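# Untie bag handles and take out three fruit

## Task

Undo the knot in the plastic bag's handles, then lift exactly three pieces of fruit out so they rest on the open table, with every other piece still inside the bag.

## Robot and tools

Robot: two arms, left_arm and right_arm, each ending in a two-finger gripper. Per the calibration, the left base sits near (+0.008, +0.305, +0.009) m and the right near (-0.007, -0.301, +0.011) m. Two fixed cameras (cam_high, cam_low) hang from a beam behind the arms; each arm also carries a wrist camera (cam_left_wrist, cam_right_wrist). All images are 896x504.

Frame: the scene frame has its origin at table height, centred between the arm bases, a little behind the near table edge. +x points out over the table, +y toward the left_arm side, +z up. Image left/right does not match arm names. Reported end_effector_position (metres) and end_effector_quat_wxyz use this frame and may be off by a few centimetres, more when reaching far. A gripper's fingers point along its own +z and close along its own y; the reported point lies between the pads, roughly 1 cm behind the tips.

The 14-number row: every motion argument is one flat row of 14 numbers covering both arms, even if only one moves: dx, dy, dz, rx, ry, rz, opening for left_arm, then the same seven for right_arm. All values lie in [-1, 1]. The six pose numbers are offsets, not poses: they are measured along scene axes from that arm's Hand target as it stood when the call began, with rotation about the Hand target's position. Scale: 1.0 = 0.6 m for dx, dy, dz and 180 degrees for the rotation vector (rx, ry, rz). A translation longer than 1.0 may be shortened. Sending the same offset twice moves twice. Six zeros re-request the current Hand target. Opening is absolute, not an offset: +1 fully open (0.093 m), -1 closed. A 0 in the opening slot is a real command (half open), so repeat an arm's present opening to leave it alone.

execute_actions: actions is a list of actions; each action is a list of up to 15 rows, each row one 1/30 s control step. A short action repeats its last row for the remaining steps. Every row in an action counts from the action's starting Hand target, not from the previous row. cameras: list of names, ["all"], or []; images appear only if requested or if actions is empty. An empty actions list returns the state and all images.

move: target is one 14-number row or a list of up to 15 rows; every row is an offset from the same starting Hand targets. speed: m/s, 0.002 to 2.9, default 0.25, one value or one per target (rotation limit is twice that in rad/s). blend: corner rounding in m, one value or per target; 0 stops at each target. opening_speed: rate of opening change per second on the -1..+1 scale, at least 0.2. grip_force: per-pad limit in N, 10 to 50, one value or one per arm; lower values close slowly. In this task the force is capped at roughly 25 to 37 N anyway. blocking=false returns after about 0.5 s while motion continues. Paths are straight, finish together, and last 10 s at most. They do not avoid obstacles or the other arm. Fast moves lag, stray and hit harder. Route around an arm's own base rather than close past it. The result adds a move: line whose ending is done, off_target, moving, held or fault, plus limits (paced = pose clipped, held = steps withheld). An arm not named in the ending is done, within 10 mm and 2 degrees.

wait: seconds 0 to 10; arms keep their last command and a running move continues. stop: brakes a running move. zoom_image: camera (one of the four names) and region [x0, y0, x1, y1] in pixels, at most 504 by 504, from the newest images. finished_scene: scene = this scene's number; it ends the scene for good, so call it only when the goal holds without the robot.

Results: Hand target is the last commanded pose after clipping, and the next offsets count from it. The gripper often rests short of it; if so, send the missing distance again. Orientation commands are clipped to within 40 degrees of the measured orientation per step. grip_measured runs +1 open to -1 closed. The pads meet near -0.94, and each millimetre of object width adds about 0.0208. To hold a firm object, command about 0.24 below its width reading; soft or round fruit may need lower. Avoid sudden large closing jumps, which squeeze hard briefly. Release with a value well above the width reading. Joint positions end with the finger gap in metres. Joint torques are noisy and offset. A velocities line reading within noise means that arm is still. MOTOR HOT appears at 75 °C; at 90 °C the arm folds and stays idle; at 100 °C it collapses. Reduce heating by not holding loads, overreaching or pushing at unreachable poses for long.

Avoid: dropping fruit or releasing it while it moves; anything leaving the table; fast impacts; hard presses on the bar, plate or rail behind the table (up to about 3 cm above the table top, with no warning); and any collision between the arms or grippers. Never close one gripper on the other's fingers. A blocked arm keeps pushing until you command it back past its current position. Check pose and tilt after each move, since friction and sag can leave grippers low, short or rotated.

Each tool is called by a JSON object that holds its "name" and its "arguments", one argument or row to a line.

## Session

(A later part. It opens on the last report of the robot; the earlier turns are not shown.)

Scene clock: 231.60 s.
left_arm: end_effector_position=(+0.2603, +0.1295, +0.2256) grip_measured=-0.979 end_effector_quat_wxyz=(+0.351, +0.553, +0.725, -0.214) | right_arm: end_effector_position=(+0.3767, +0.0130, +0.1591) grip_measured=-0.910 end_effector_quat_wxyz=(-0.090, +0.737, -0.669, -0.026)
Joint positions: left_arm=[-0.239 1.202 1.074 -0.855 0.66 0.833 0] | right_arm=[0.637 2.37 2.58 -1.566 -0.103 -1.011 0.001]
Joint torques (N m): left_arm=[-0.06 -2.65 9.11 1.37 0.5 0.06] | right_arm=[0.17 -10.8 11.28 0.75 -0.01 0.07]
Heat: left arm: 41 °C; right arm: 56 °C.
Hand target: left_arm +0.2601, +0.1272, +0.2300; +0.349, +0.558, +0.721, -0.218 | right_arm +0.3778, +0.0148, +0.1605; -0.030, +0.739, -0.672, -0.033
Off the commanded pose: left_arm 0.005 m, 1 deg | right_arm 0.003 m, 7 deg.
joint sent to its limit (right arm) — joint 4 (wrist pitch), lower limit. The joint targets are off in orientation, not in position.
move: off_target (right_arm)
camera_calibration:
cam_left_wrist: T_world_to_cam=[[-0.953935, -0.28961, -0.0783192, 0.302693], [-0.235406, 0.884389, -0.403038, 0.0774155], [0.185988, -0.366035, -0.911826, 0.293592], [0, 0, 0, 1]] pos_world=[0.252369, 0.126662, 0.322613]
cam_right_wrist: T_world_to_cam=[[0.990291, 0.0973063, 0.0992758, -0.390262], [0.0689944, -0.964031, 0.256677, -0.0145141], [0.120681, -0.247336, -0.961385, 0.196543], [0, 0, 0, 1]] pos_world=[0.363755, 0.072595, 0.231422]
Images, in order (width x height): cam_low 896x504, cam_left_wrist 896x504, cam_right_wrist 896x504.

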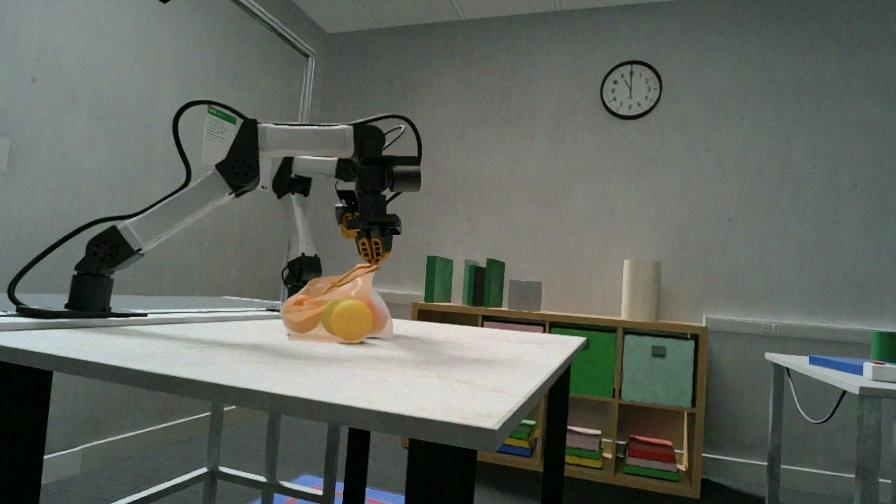

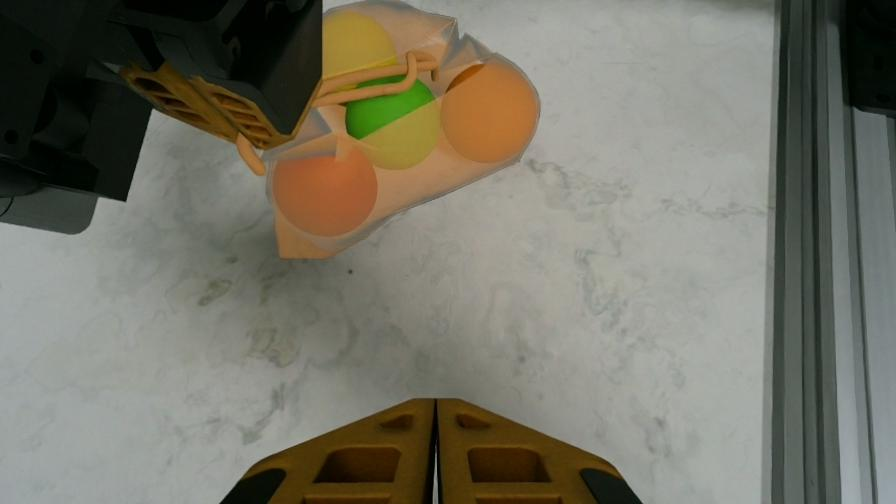

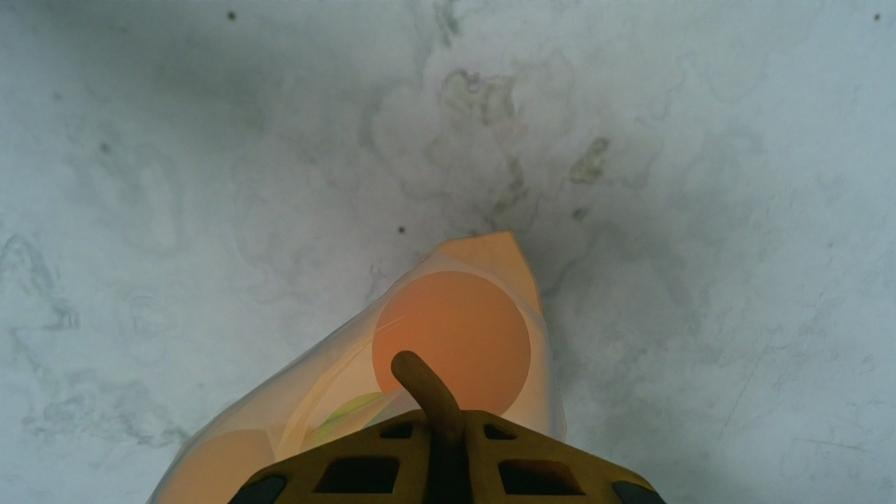

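{"name": "move", "arguments": {
  "target": [
    [0,0,0,0,0,0,-1, -0.04,0.1,0.0,0,0,0.0,-1]
  ],
  "speed": 0.06,
  "cameras": ["cam_right_wrist","cam_low","cam_left_wrist"]
}}

{"name": "zoom_image", "arguments": {
  "camera": "cam_low",
  "region": [230, 230, 440, 360]
}}

{"name": "zoom_image", "arguments": {
  "camera": "cam_left_wrist",
  "region": [200, 0, 620, 250]
}}

Scene clock: 242.80 s.
left_arm: end_effector_position=(+0.2603, +0.1295, +0.2256) grip_measured=-0.979 end_effector_quat_wxyz=(+0.351, +0.553, +0.725, -0.214) | right_arm: end_effector_position=(+0.3536, +0.0724, +0.1593) grip_measured=-0.910 end_effector_quat_wxyz=(-0.119, +0.734, -0.668, -0.031)
Joint positions: left_arm=[-0.239 1.202 1.074 -0.855 0.66 0.833 0] | right_arm=[0.763 2.457 2.737 -1.568 -0.088 -0.883 0.001]
Joint torques (N m): left_arm=[-0.12 -2.67 9.09 1.37 0.5 0.05] | right_arm=[0.25 -11.07 11.11 0.91 0.01 0.12]
Heat: left arm: 42 °C; right arm: 55 °C.
Hand target: left_arm +0.2601, +0.1272, +0.2300; +0.349, +0.558, +0.721, -0.218 | right_arm +0.3538, +0.0748, +0.1606; -0.030, +0.739, -0.672, -0.033
Off the commanded pose: left_arm 0.005 m, 1 deg | right_arm 0.003 m, 10 deg.
joint sent to its limit (right arm) — joint 4 (wrist pitch), lower limit. The joint targets are off in orientation, not in position.
move: off_target (right_arm)
camera_calibration:
cam_left_wrist: T_world_to_cam=[[-0.953935, -0.28961, -0.0783192, 0.302693], [-0.235406, 0.884389, -0.403038, 0.0774155], [0.185988, -0.366035, -0.911826, 0.293592], [0, 0, 0, 1]] pos_world=[0.252369, 0.126662, 0.322613]
cam_right_wrist: T_world_to_cam=[[0.98684, 0.0894692, 0.134696, -0.377035], [0.0596492, -0.975655, 0.211045, 0.0557085], [0.150298, -0.200233, -0.968151, 0.201458], [0, 0, 0, 1]] pos_world=[0.338471, 0.128424, 0.23407]
Images, in order (width x height): cam_low 896x504, cam_left_wrist 896x504, cam_right_wrist 896x504.

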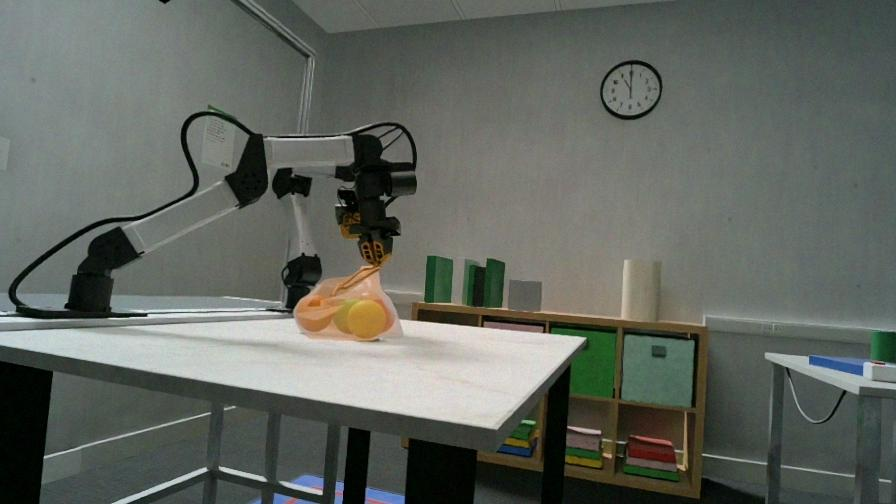

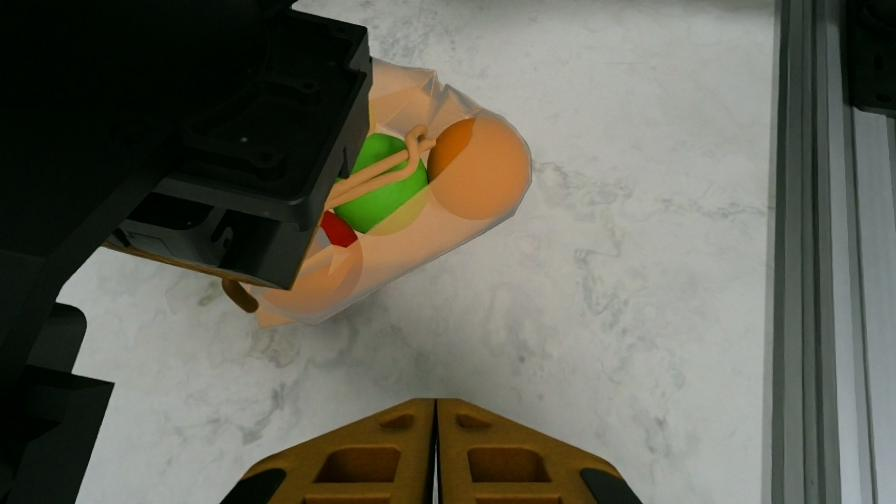

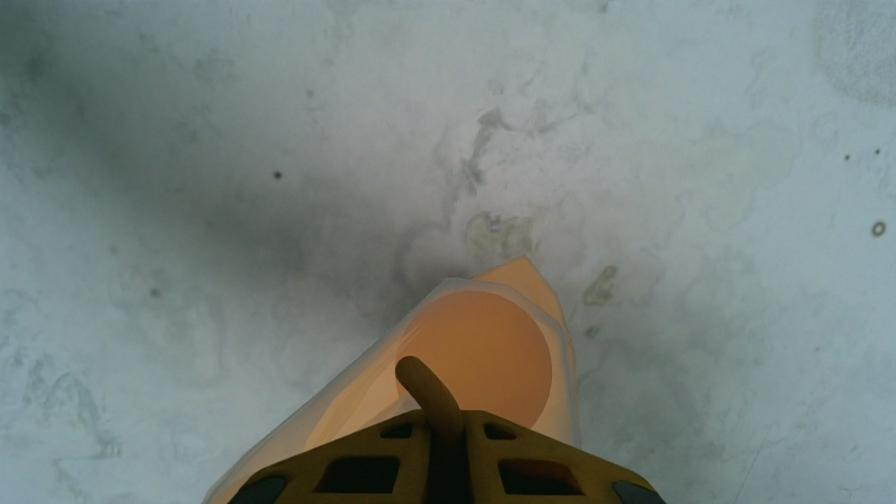

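Scaled by 2.400 from the camera's 896x504 image, which has a finer 1280x720 frame.

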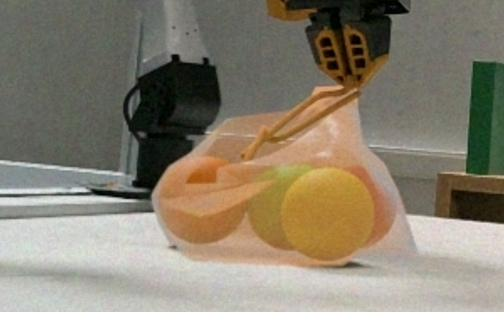

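Scaled by 1.200 from the camera's 896x504 image, which has a finer 1280x720 frame.

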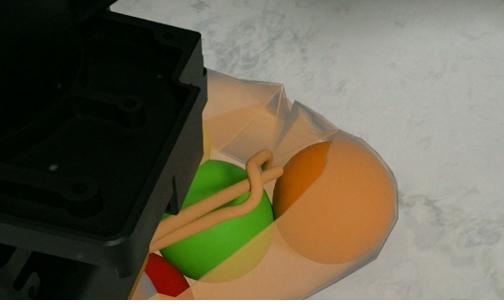

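{"name": "move", "arguments": {
  "target": [
    [0,0,0,0,0,0,-1, -0.006,-0.02,-0.1,0,0,-0.08,-1],
    [0,0,0,0,0,0,-1, -0.006,-0.02,-0.205,0,0,-0.139,-1]
  ],
  "speed": 0.08,
  "blend": 0.02,
  "cameras": ["cam_right_wrist","cam_low","cam_left_wrist"]
}}

{"name": "zoom_image", "arguments": {
  "camera": "cam_low",
  "region": [230, 230, 440, 360]
}}

{"name": "zoom_image", "arguments": {
  "camera": "cam_left_wrist",
  "region": [200, 0, 620, 250]
}}

Scene clock: 296.80 s.
left_arm: end_effector_position=(+0.2603, +0.1295, +0.2256) grip_measured=-0.979 end_effector_quat_wxyz=(+0.351, +0.553, +0.725, -0.214) | right_arm: end_effector_position=(+0.3454, +0.0585, +0.0225) grip_measured=-0.910 end_effector_quat_wxyz=(+0.009, -0.578, +0.816, +0.028)
Joint positions: left_arm=[-0.239 1.202 1.074 -0.855 0.66 0.833 0] | right_arm=[0.765 2.501 2.286 -1.28 -0.065 -0.458 0.001]
Joint torques (N m): left_arm=[-0.1 -2.58 9.13 1.39 0.49 0.06] | right_arm=[0.02 -17.29 6.31 0.96 0.11 0.06]
Heat: left arm: 42 °C; right arm: 56 °C.
Hand target: left_arm +0.2601, +0.1272, +0.2300; +0.349, +0.558, +0.721, -0.218 | right_arm +0.3500, +0.0629, +0.0376; +0.036, -0.576, +0.816, +0.025
Off the commanded pose: left_arm 0.005 m, 1 deg | right_arm 0.016 m, 3 deg.
move: off_target (right_arm)
camera_calibration:
cam_left_wrist: T_world_to_cam=[[-0.953935, -0.28961, -0.0783192, 0.302693], [-0.235406, 0.884389, -0.403038, 0.0774155], [0.185988, -0.366035, -0.911826, 0.293592], [0, 0, 0, 1]] pos_world=[0.252369, 0.126662, 0.322613]
cam_right_wrist: T_world_to_cam=[[0.94611, -0.321954, -0.0349487, -0.307281], [-0.287972, -0.885762, 0.364002, 0.182895], [-0.148148, -0.334322, -0.930742, 0.17756], [0, 0, 0, 1]] pos_world=[0.369695, 0.122433, 0.0879497]
Images, in order (width x height): cam_low 896x504, cam_left_wrist 896x504, cam_right_wrist 896x504.

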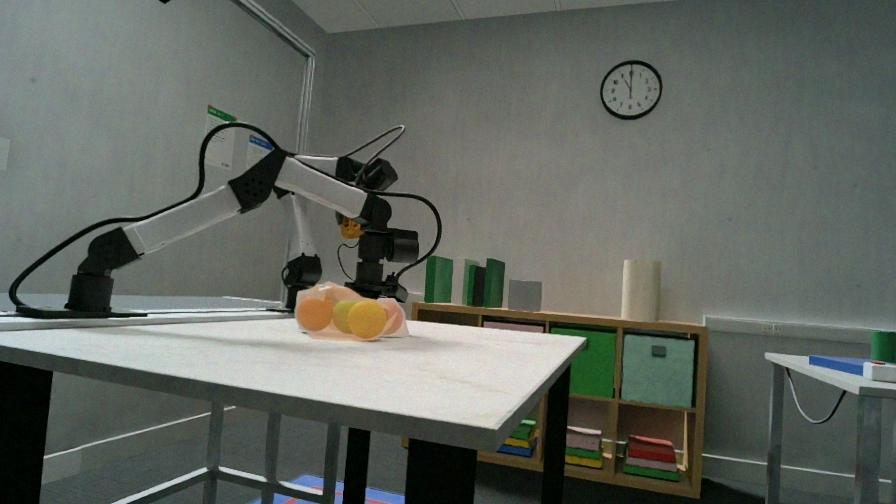

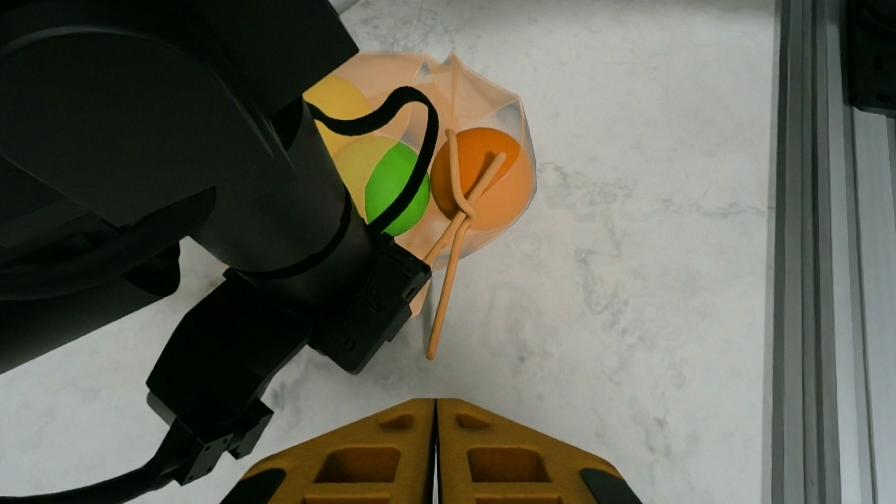

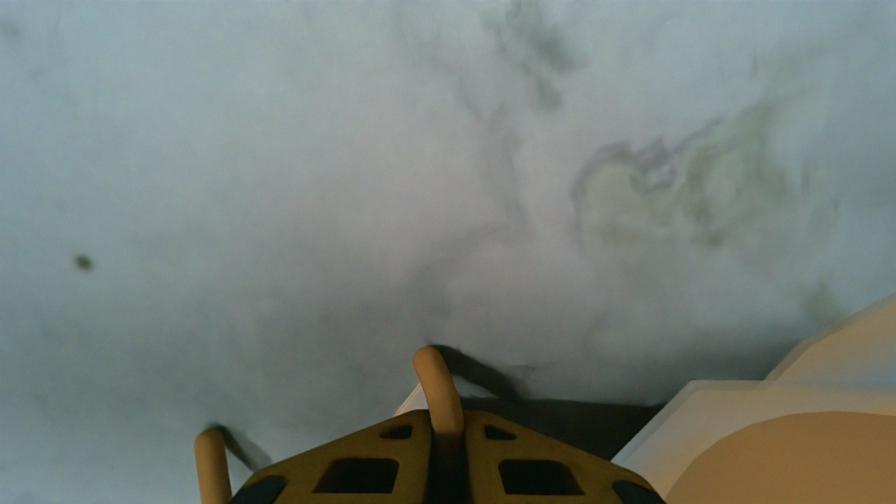

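Scaled by 2.400 from the camera's 896x504 image, which has a finer 1280x720 frame.

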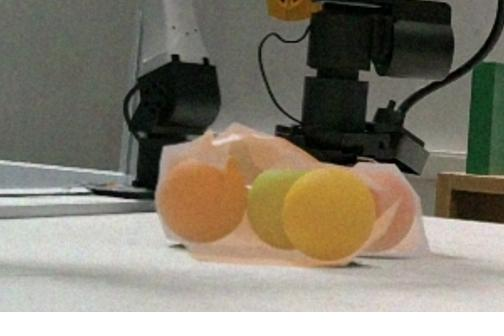

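Scaled by 1.200 from the camera's 896x504 image, which has a finer 1280x720 frame.

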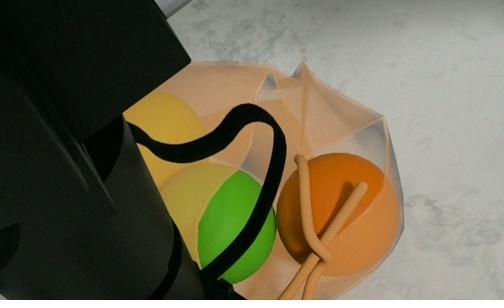

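{"name": "move", "arguments": {
  "target": [
    [0,0,0,0,0,0,-1, 0.0,-0.01,0,0,0,0,-0.3],
    [0,0,0,0,0,0,-1, 0.0,0.0,0.18,0,0,0,-0.3],
    [0,0,0,0,0,0,-1, 0.0,-0.2,0.25,0,0,0.1,-0.3]
  ],
  "speed": 0.12,
  "opening_speed": 0.5,
  "blend": [0,0.02,0],
  "cameras": ["cam_right_wrist","cam_low","cam_left_wrist"]
}}

{"name": "zoom_image", "arguments": {
  "camera": "cam_left_wrist",
  "region": [200, 0, 620, 400]
}}

Scene clock: 319.10 s.
left_arm: end_effector_position=(+0.2603, +0.1295, +0.2256) grip_measured=-0.979 end_effector_quat_wxyz=(+0.351, +0.553, +0.725, -0.214) | right_arm: end_effector_position=(+0.3578, -0.0513, +0.1728) grip_measured=-0.302 end_effector_quat_wxyz=(-0.047, +0.695, -0.717, -0.023)
Joint positions: left_arm=[-0.239 1.202 1.074 -0.855 0.66 0.833 0] | right_arm=[0.551 2.16 2.279 -1.561 -0.087 -0.975 0.031]
Joint torques (N m): left_arm=[-0.12 -2.58 9.06 1.38 0.48 0.06] | right_arm=[-0.7 -14.99 6.48 0.51 -0.16 -0.11]
Heat: left arm: 43 °C; right arm: 55 °C.
Hand target: left_arm +0.2601, +0.1272, +0.2300; +0.349, +0.558, +0.721, -0.218 | right_arm +0.3501, -0.0571, +0.1877; -0.032, +0.697, -0.716, -0.031
Off the commanded pose: left_arm 0.005 m, 1 deg | right_arm 0.018 m, 2 deg.
joint sent to its limit (right arm) — joint 4 (wrist pitch), lower limit. The joint targets are off in orientation, not in position.
move: off_target (right_arm)
camera_calibration:
cam_left_wrist: T_world_to_cam=[[-0.953935, -0.28961, -0.0783192, 0.302693], [-0.235406, 0.884389, -0.403038, 0.0774155], [0.185988, -0.366035, -0.911826, 0.293592], [0, 0, 0, 1]] pos_world=[0.252369, 0.126662, 0.322613]
cam_right_wrist: T_world_to_cam=[[0.999146, -0.0238204, 0.0337659, -0.364683], [-0.033255, -0.948554, 0.314863, -0.0512937], [0.0245287, -0.315717, -0.948536, 0.224793], [0, 0, 0, 1]] pos_world=[0.357152, 0.0136293, 0.241689]
Images, in order (width x height): cam_low 896x504, cam_left_wrist 896x504, cam_right_wrist 896x504.

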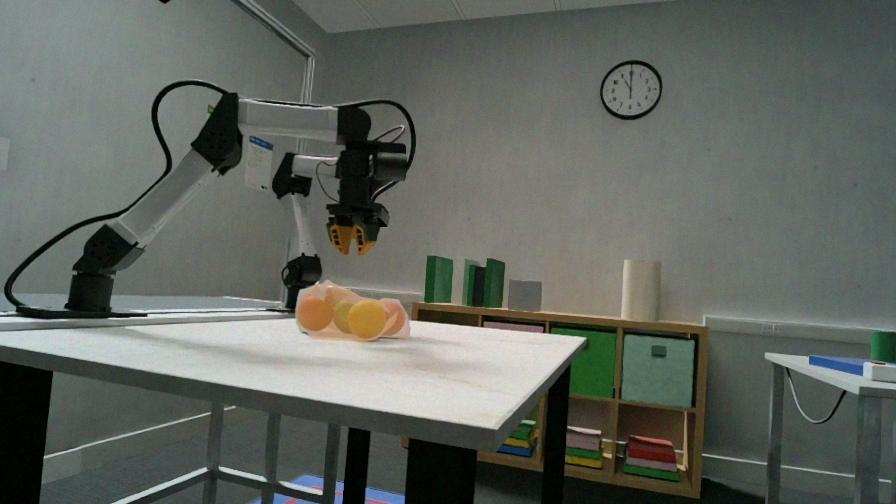

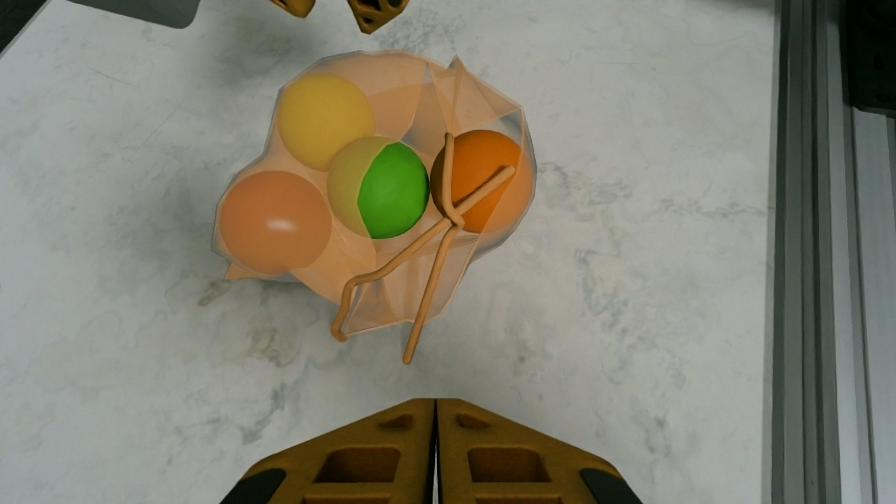

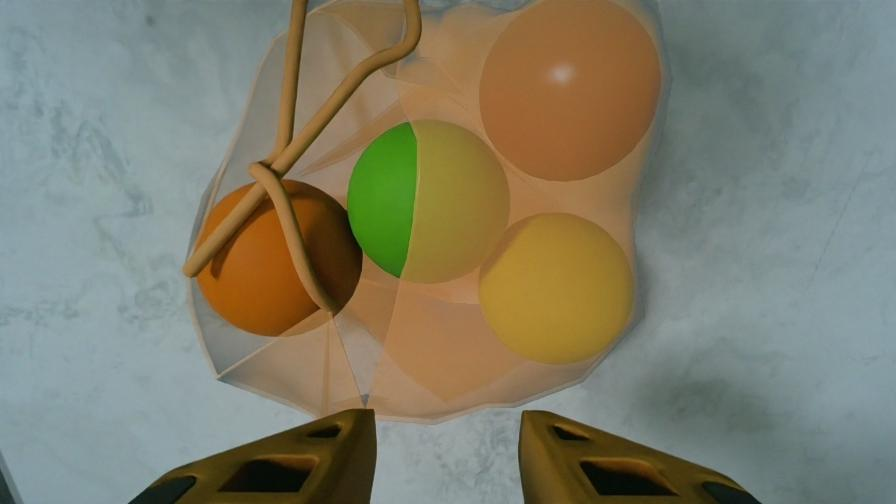

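Scaled by 1.200 from the camera's 896x504 image, which has a finer 1280x720 frame.

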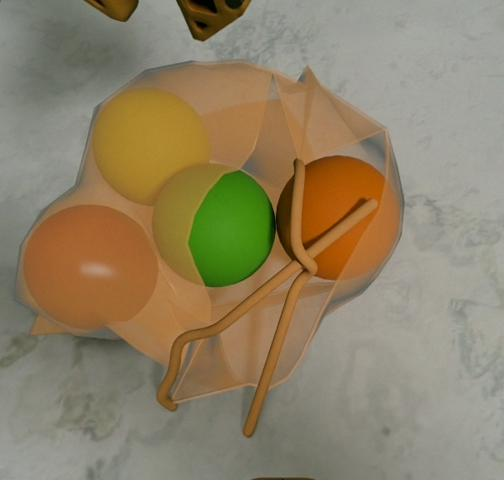

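{"name": "zoom_image", "arguments": {
  "camera": "cam_right_wrist",
  "region": [170, 0, 450, 340]
}}

{"name": "zoom_image", "arguments": {
  "camera": "cam_right_wrist",
  "region": [220, 120, 330, 230]
}}

Scaled by 1.482 from the camera's 896x504 image, which has a finer 1280x720 frame.

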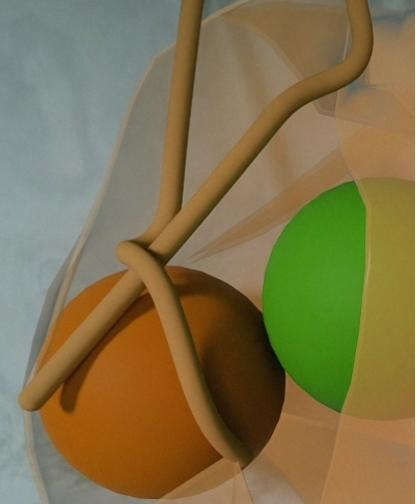

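Scaled by 4.582 from the camera's 896x504 image, which has a finer 1280x720 frame.

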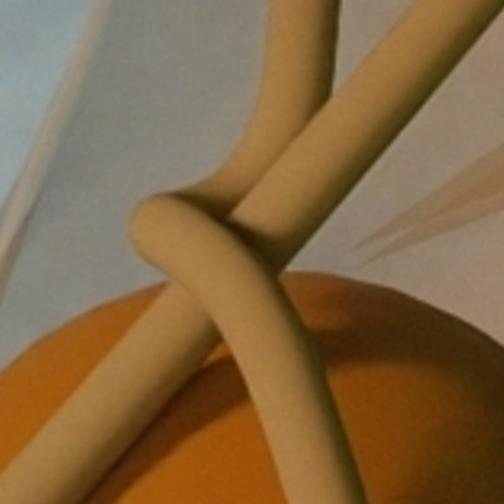

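{"name": "move", "arguments": {
  "target": [0,0,0,0,0,0,-1, -0.071,0.025,-0.113,0,0,0.03,-0.3],
  "speed": 0.12,
  "cameras": ["cam_right_wrist","cam_low","cam_left_wrist"]
}}

Scene clock: 368.10 s.
left_arm: end_effector_position=(+0.2603, +0.1295, +0.2256) grip_measured=-0.979 end_effector_quat_wxyz=(+0.351, +0.553, +0.725, -0.214) | right_arm: end_effector_position=(+0.3090, -0.0440, +0.1072) grip_measured=-0.302 end_effector_quat_wxyz=(-0.010, +0.725, -0.687, -0.033)
Joint positions: left_arm=[-0.239 1.202 1.074 -0.855 0.66 0.833 0] | right_arm=[0.634 2.028 1.813 -1.301 -0.087 -0.982 0.031]
Joint torques (N m): left_arm=[-0.09 -2.61 9.11 1.38 0.5 0.08] | right_arm=[0.01 -14.05 6.61 0.69 -0.17 -0.11]
Heat: left arm: 43 °C; right arm: 52 °C.
Hand target: left_arm +0.2601, +0.1272, +0.2300; +0.349, +0.558, +0.721, -0.218 | right_arm +0.3074, -0.0421, +0.1198; -0.030, +0.730, -0.682, -0.032
Off the commanded pose: left_arm 0.005 m, 1 deg | right_arm 0.013 m, 2 deg.
move: off_target (right_arm)
camera_calibration:
cam_left_wrist: T_world_to_cam=[[-0.953935, -0.28961, -0.0783192, 0.302693], [-0.235406, 0.884389, -0.403038, 0.0774155], [0.185988, -0.366035, -0.911826, 0.293592], [0, 0, 0, 1]] pos_world=[0.252369, 0.126662, 0.322613]
cam_right_wrist: T_world_to_cam=[[0.997463, 0.0641468, -0.0308704, -0.302306], [0.0709078, -0.933723, 0.350903, -0.0608175], [-0.0063151, -0.352201, -0.935903, 0.172691], [0, 0, 0, 1]] pos_world=[0.306942, 0.0234272, 0.173631]
Images, in order (width x height): cam_low 896x504, cam_left_wrist 896x504, cam_right_wrist 896x504.

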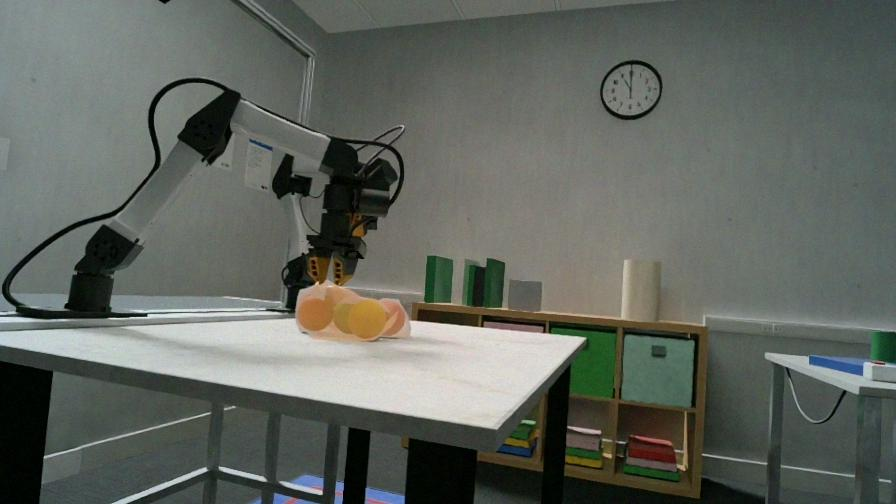

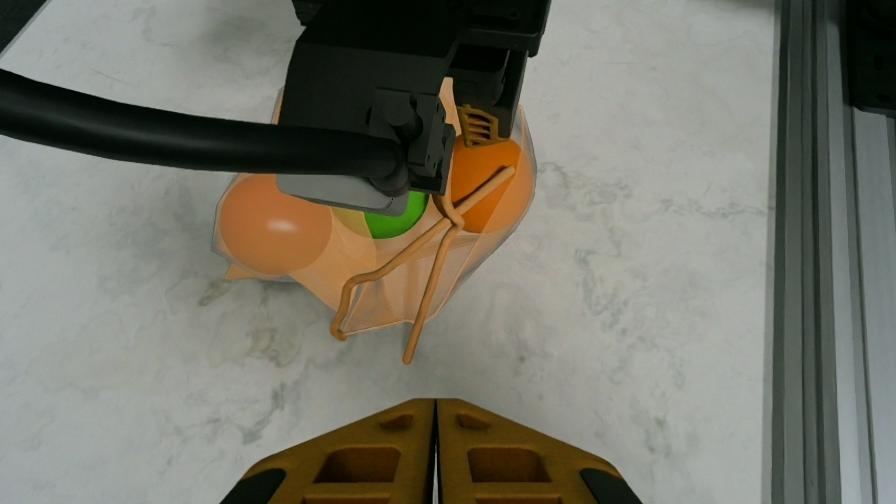

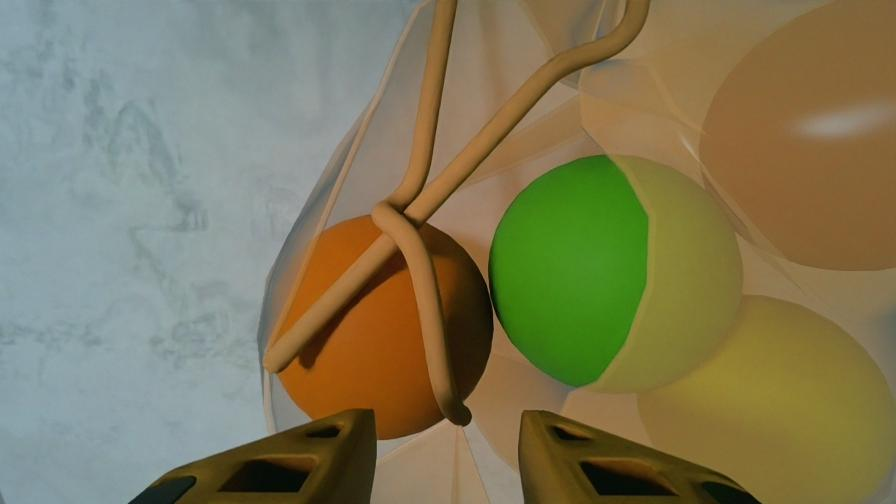

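{"name": "move", "arguments": {
  "target": [
    [0,0,0,0,0,0,-1, 0.02,0.06,0.05,0,0,-0.1,-0.3],
    [0,0,0,0,0,0,-1, 0.046,0.122,-0.03,0,0,-0.288,-0.3]
  ],
  "speed": 0.2,
  "blend": 0.02,
  "cameras": ["cam_right_wrist","cam_low","cam_left_wrist"]
}}

Scene clock: 421.60 s.
left_arm: end_effector_position=(+0.2603, +0.1295, +0.2256) grip_measured=-0.979 end_effector_quat_wxyz=(+0.351, +0.553, +0.725, -0.214) | right_arm: end_effector_position=(+0.3286, +0.0243, +0.1002) grip_measured=-0.302 end_effector_quat_wxyz=(+0.028, -0.360, +0.932, +0.017)
Joint positions: left_arm=[-0.239 1.202 1.074 -0.855 0.66 0.833 0] | right_arm=[0.751 2.247 2.14 -1.351 -0.023 0.024 0.031]
Joint torques (N m): left_arm=[-0.1 -2.58 9.13 1.38 0.5 0.06] | right_arm=[0.17 -10.28 11.71 0.85 0.18 0.1]
Heat: left arm: 44 °C; right arm: 54 °C.
Hand target: left_arm +0.2601, +0.1272, +0.2300; +0.349, +0.558, +0.721, -0.218 | right_arm +0.3350, +0.0311, +0.1018; +0.041, -0.358, +0.933, +0.016
Off the commanded pose: left_arm 0.005 m, 1 deg | right_arm 0.009 m, 2 deg.
move: done
camera_calibration:
cam_left_wrist: T_world_to_cam=[[-0.953935, -0.28961, -0.0783192, 0.302693], [-0.235406, 0.884389, -0.403038, 0.0774155], [0.185988, -0.366035, -0.911826, 0.293592], [0, 0, 0, 1]] pos_world=[0.252369, 0.126662, 0.322613]
cam_right_wrist: T_world_to_cam=[[0.679092, -0.733968, -0.0112082, -0.204336], [-0.685207, -0.639306, 0.348969, 0.245526], [-0.263298, -0.229302, -0.937067, 0.271915], [0, 0, 0, 1]] pos_world=[0.378594, 0.0693407, 0.166831]
Images, in order (width x height): cam_low 896x504, cam_left_wrist 896x504, cam_right_wrist 896x504.

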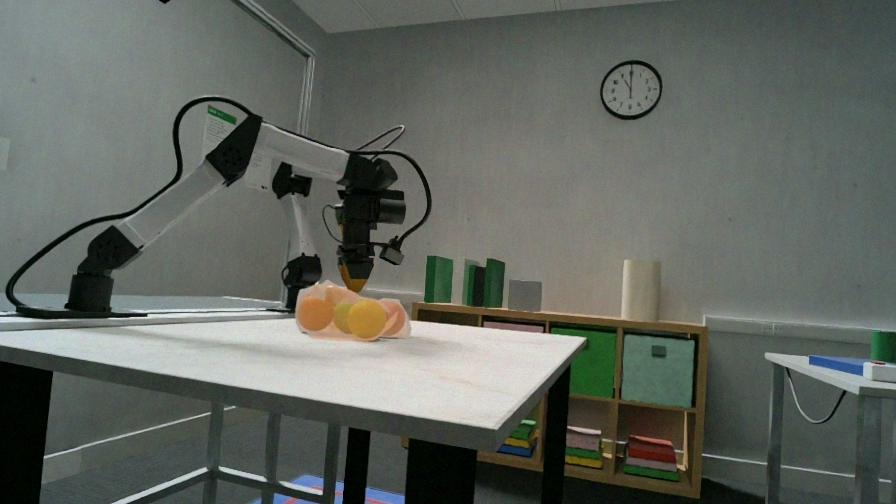

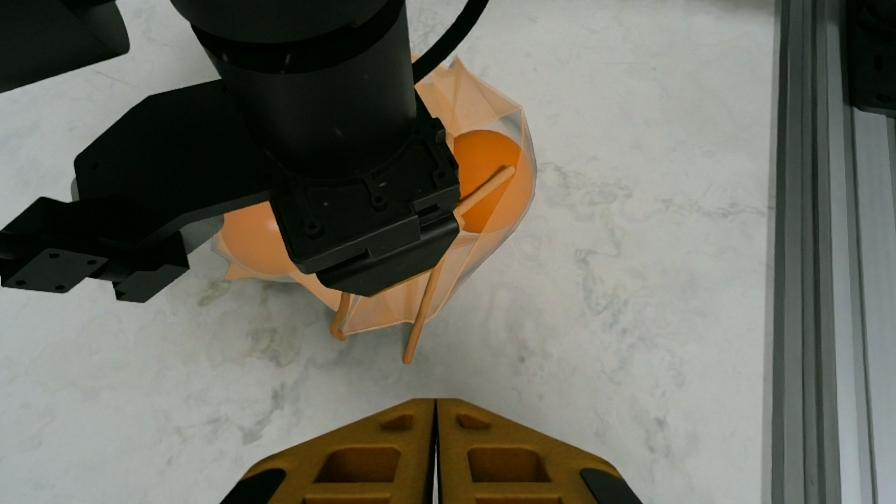

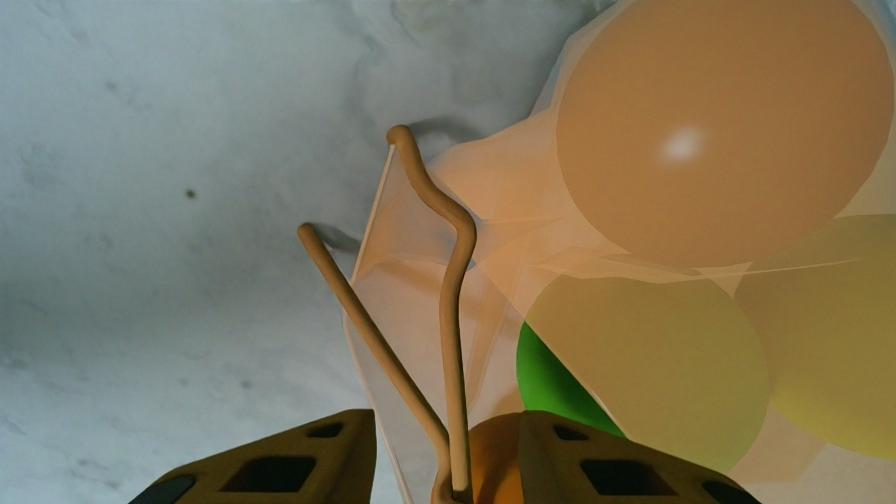

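{"name": "move", "arguments": {
  "target": [
    [0,0,0,0,0,0,-1, -0.003,-0.003,-0.125,0,0,0,-0.3]
  ],
  "speed": 0.08,
  "cameras": ["cam_right_wrist","cam_low"]
}}

Scene clock: 444.10 s.
left_arm: end_effector_position=(+0.2603, +0.1295, +0.2256) grip_measured=-0.979 end_effector_quat_wxyz=(+0.351, +0.553, +0.725, -0.214) | right_arm: end_effector_position=(+0.3336, +0.0319, +0.0373) grip_measured=-0.302 end_effector_quat_wxyz=(+0.046, -0.362, +0.931, +0.025)
Joint positions: left_arm=[-0.239 1.202 1.074 -0.855 0.66 0.833 0] | right_arm=[0.757 2.255 1.899 -1.062 -0.023 0.026 0.031]
Joint torques (N m): left_arm=[-0.09 -2.63 9.11 1.39 0.5 0.08] | right_arm=[-0.03 -10.59 6.89 1.01 0.15 0.11]
Heat: left arm: 44 °C; right arm: 57 °C.
Hand target: left_arm +0.2601, +0.1272, +0.2300; +0.349, +0.558, +0.721, -0.218 | right_arm +0.3333, +0.0292, +0.0268; +0.041, -0.358, +0.933, +0.016
Off the commanded pose: left_arm 0.005 m, 1 deg | right_arm 0.011 m, 1 deg.
move: off_target (right_arm)
camera_calibration:
cam_right_wrist: T_world_to_cam=[[0.682343, -0.730936, -0.0118425, -0.20413], [-0.692338, -0.651342, 0.310518, 0.279992], [-0.234682, -0.203681, -0.950494, 0.20614], [0, 0, 0, 1]] pos_world=[0.381513, 0.0751512, 0.106575]
Images, in order (width x height): cam_low 896x504, cam_right_wrist 896x504.

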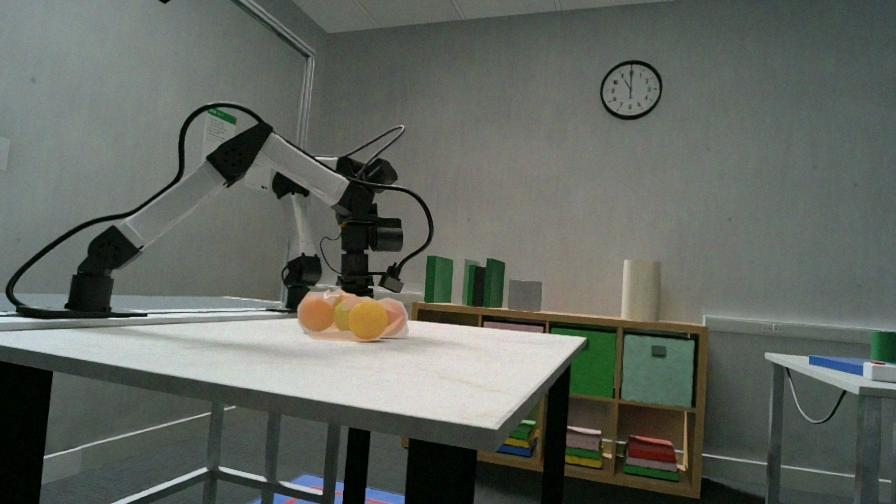

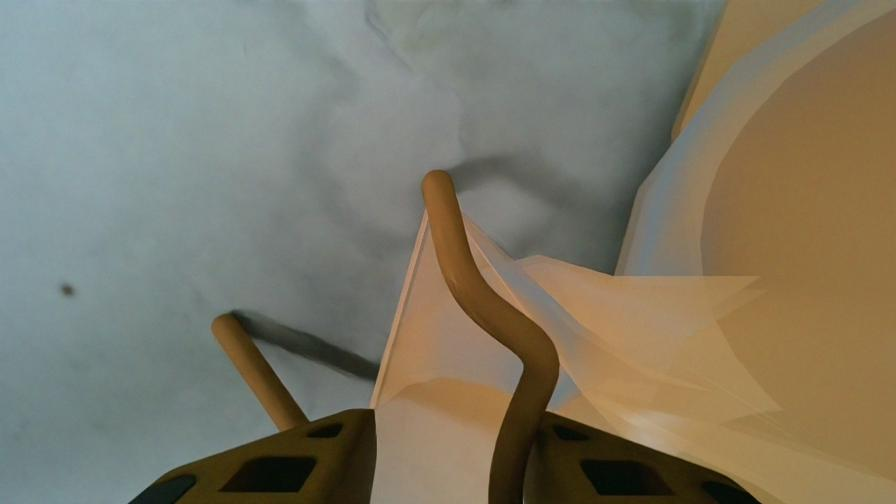

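{"name": "move", "arguments": {
  "target": [
    [0,0,0,0,0,0,-1, 0.013,-0.0135,0.01,0,0,0,-0.3],
    [0,0,0,0,0,0,-1, 0.013,-0.0135,-0.022,0,0,0,-0.3]
  ],
  "speed": 0.05,
  "cameras": ["cam_right_wrist"]
}}

Scene clock: 458.50 s.
left_arm: end_effector_position=(+0.2603, +0.1295, +0.2256) grip_measured=-0.979 end_effector_quat_wxyz=(+0.351, +0.553, +0.725, -0.214) | right_arm: end_effector_position=(+0.3385, +0.0275, +0.0245) grip_measured=-0.302 end_effector_quat_wxyz=(+0.047, -0.359, +0.932, +0.024)
Joint positions: left_arm=[-0.239 1.202 1.074 -0.855 0.66 0.833 0] | right_arm=[0.744 2.267 1.868 -1.018 -0.023 0.018 0.031]
Joint torques (N m): left_arm=[-0.09 -2.67 9.09 1.38 0.5 0.06] | right_arm=[-0.84 -10.56 6.86 1.01 0.11 -0.11]
Heat: left arm: 45 °C; right arm: 55 °C.
Hand target: left_arm +0.2601, +0.1272, +0.2300; +0.349, +0.558, +0.721, -0.218 | right_arm +0.3410, +0.0212, +0.0135; +0.041, -0.358, +0.933, +0.016
Off the commanded pose: left_arm 0.005 m, 1 deg | right_arm 0.013 m, 1 deg.
move: off_target (right_arm)
camera_calibration:
cam_right_wrist: T_world_to_cam=[[0.678451, -0.734572, -0.0104191, -0.209354], [-0.696253, -0.647455, 0.309892, 0.28566], [-0.234384, -0.202992, -0.950715, 0.194042], [0, 0, 0, 1]] pos_world=[0.386408, 0.0705556, 0.093774]
Images, in order (width x height): cam_right_wrist 896x504.

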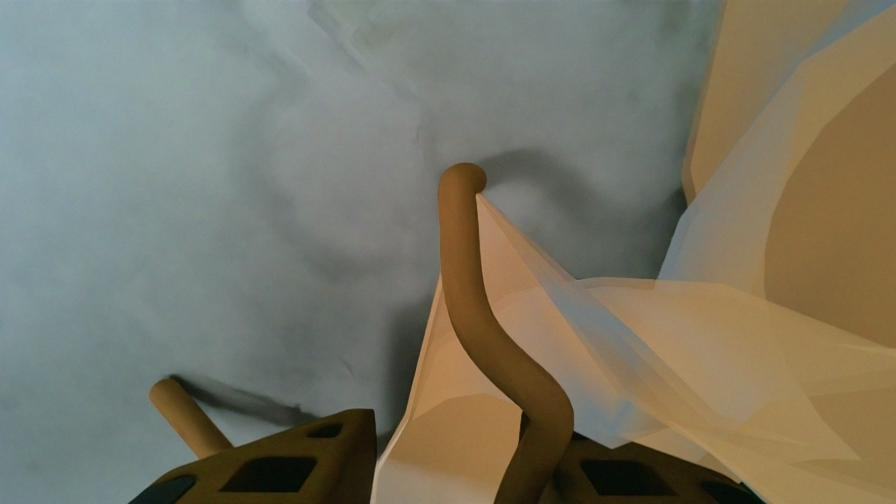

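{"name": "move", "arguments": {
  "target": [
    [0,0,0,0,0,0,-1, 0.0,-0.0,0.05,0,0,0,-0.3],
    [0,0,0,0,0,0,-1, 0.057,0.0425,0.05,0,0,0,-0.4]
  ],
  "speed": 0.06,
  "cameras": ["cam_right_wrist"]
}}

Scene clock: 478.20 s.
left_arm: end_effector_position=(+0.2603, +0.1295, +0.2256) grip_measured=-0.979 end_effector_quat_wxyz=(+0.351, +0.553, +0.725, -0.214) | right_arm: end_effector_position=(+0.3704, +0.0513, +0.0442) grip_measured=-0.398 end_effector_quat_wxyz=(+0.045, -0.359, +0.932, +0.022)
Joint positions: left_arm=[-0.239 1.202 1.074 -0.855 0.66 0.833 0] | right_arm=[0.734 2.47 2.31 -1.262 -0.023 0.009 0.026]
Joint torques (N m): left_arm=[-0.13 -2.65 9.1 1.39 0.49 0.06] | right_arm=[-0.99 -11.43 11.69 0.53 0.08 -0.08]
Heat: left arm: 45 °C; right arm: 53 °C.
Hand target: left_arm +0.2601, +0.1272, +0.2300; +0.349, +0.558, +0.721, -0.218 | right_arm +0.3753, +0.0466, +0.0436; +0.041, -0.358, +0.933, +0.016
Off the commanded pose: left_arm 0.005 m, 1 deg | right_arm 0.007 m, 1 deg.
move: done
camera_calibration:
cam_right_wrist: T_world_to_cam=[[0.678572, -0.734479, -0.00895658, -0.213452], [-0.695353, -0.646258, 0.31438, 0.316567], [-0.236694, -0.207101, -0.949255, 0.226193], [0, 0, 0, 1]] pos_world=[0.418507, 0.0946532, 0.113281]
Images, in order (width x height): cam_right_wrist 896x504.

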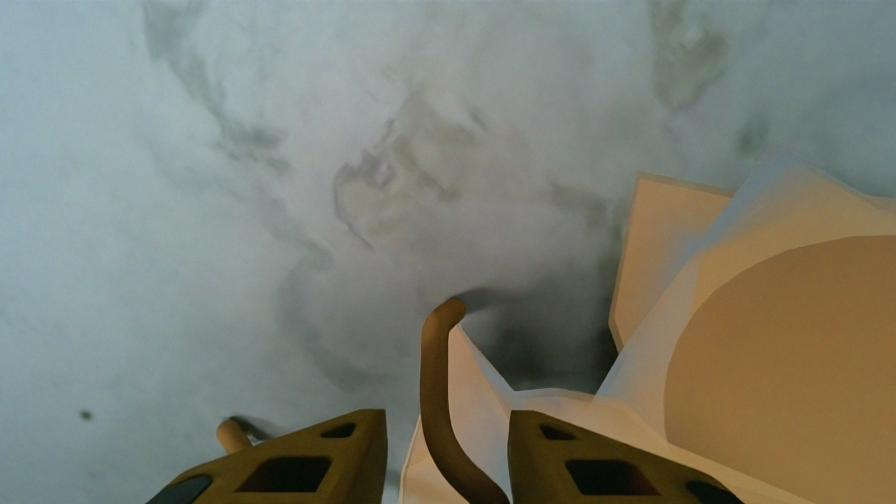

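{"name": "move", "arguments": {
  "target": [
    [0,0,0,0,0,0,-1, -0.001,0.001,-0.059,0,0,0,-0.4]
  ],
  "speed": 0.05,
  "cameras": ["cam_right_wrist"]
}}

Scene clock: 483.83 s.
left_arm: end_effector_position=(+0.2603, +0.1295, +0.2256) grip_measured=-0.979 end_effector_quat_wxyz=(+0.351, +0.553, +0.725, -0.214) | right_arm: end_effector_position=(+0.3725, +0.0528, +0.0247) grip_measured=-0.398 end_effector_quat_wxyz=(+0.050, -0.359, +0.932, +0.025)
Joint positions: left_arm=[-0.239 1.202 1.074 -0.855 0.66 0.833 0] | right_arm=[0.734 2.47 2.231 -1.172 -0.023 0.009 0.026]
Joint torques (N m): left_arm=[-0.12 -2.66 9.14 1.37 0.49 0.07] | right_arm=[-0.85 -11.07 6.58 1.02 0.12 -0.06]
Heat: left arm: 45 °C; right arm: 54 °C.
Hand target: left_arm +0.2601, +0.1272, +0.2300; +0.349, +0.558, +0.721, -0.218 | right_arm +0.3747, +0.0472, +0.0081; +0.041, -0.358, +0.933, +0.016
Off the commanded pose: left_arm 0.005 m, 1 deg | right_arm 0.018 m, 1 deg.
move: off_target (right_arm)
camera_calibration:
cam_right_wrist: T_world_to_cam=[[0.678761, -0.734305, -0.00893455, -0.214002], [-0.697848, -0.648754, 0.303524, 0.32649], [-0.228676, -0.199785, -0.952782, 0.205162], [0, 0, 0, 1]] pos_world=[0.420011, 0.0956572, 0.0944652]
Images, in order (width x height): cam_right_wrist 896x504.

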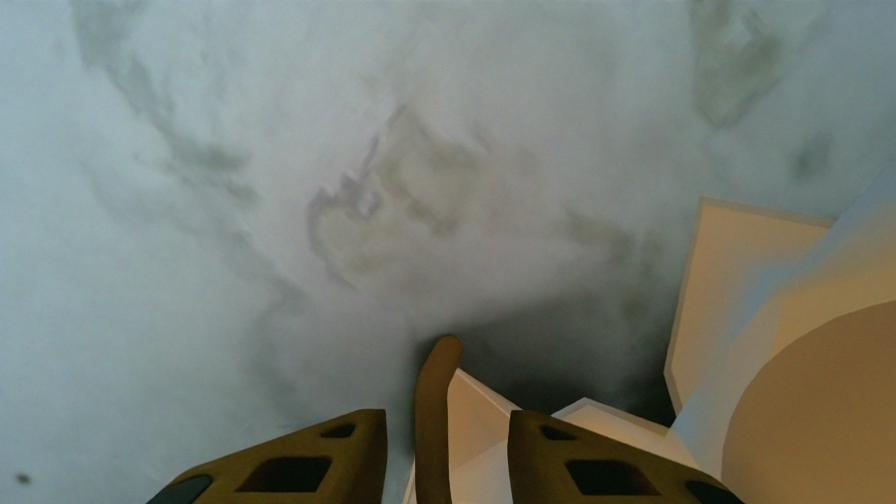

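{"name": "move", "arguments": {
  "target": [
    [0,0,0,0,0,0,-1, -0.004,0.004,-0.012,0,0,0,-0.4],
    [0,0,0,0,0,0,-1, -0.004,0.004,-0.012,0,0,0,-1]
  ],
  "speed": 0.05,
  "opening_speed": 0.5,
  "cameras": ["cam_right_wrist"]
}}

Scene clock: 491.83 s.
left_arm: end_effector_position=(+0.2603, +0.1295, +0.2256) grip_measured=-0.979 end_effector_quat_wxyz=(+0.351, +0.553, +0.725, -0.214) | right_arm: end_effector_position=(+0.3764, +0.0532, +0.0227) grip_measured=-0.907 end_effector_quat_wxyz=(+0.059, -0.359, +0.931, +0.021)
Joint positions: left_arm=[-0.239 1.202 1.074 -0.855 0.66 0.833 0] | right_arm=[0.734 2.47 2.222 -1.149 -0.009 0.009 0.002]
Joint torques (N m): left_arm=[-0.1 -2.69 9.11 1.38 0.49 0.05] | right_arm=[-0.27 -10.78 5.38 1.1 -0.02 0.06]
Heat: left arm: 45 °C; right arm: 53 °C.
Hand target: left_arm +0.2601, +0.1272, +0.2300; +0.349, +0.558, +0.721, -0.218 | right_arm +0.3723, +0.0496, +0.0010; +0.041, -0.358, +0.933, +0.016
Off the commanded pose: left_arm 0.005 m, 1 deg | right_arm 0.022 m, 2 deg.
move: off_target (right_arm); target 2's new opening was sent with right_arm's hand 0.022 m and 2 deg from that target
camera_calibration:
cam_right_wrist: T_world_to_cam=[[0.677766, -0.735262, 0.00476546, -0.216255], [-0.704422, -0.647453, 0.290852, 0.332745], [-0.210767, -0.200487, -0.956756, 0.197645], [0, 0, 0, 1]] pos_world=[0.42262, 0.0960578, 0.0933494]
Images, in order (width x height): cam_right_wrist 896x504.

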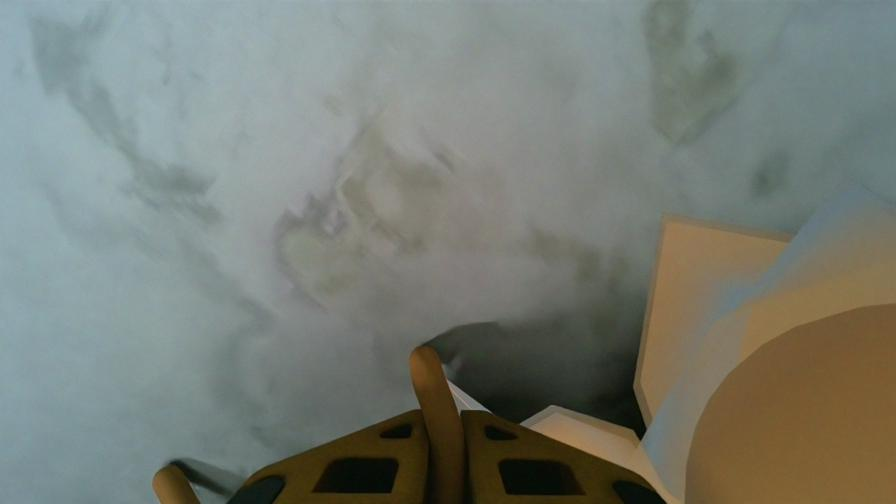

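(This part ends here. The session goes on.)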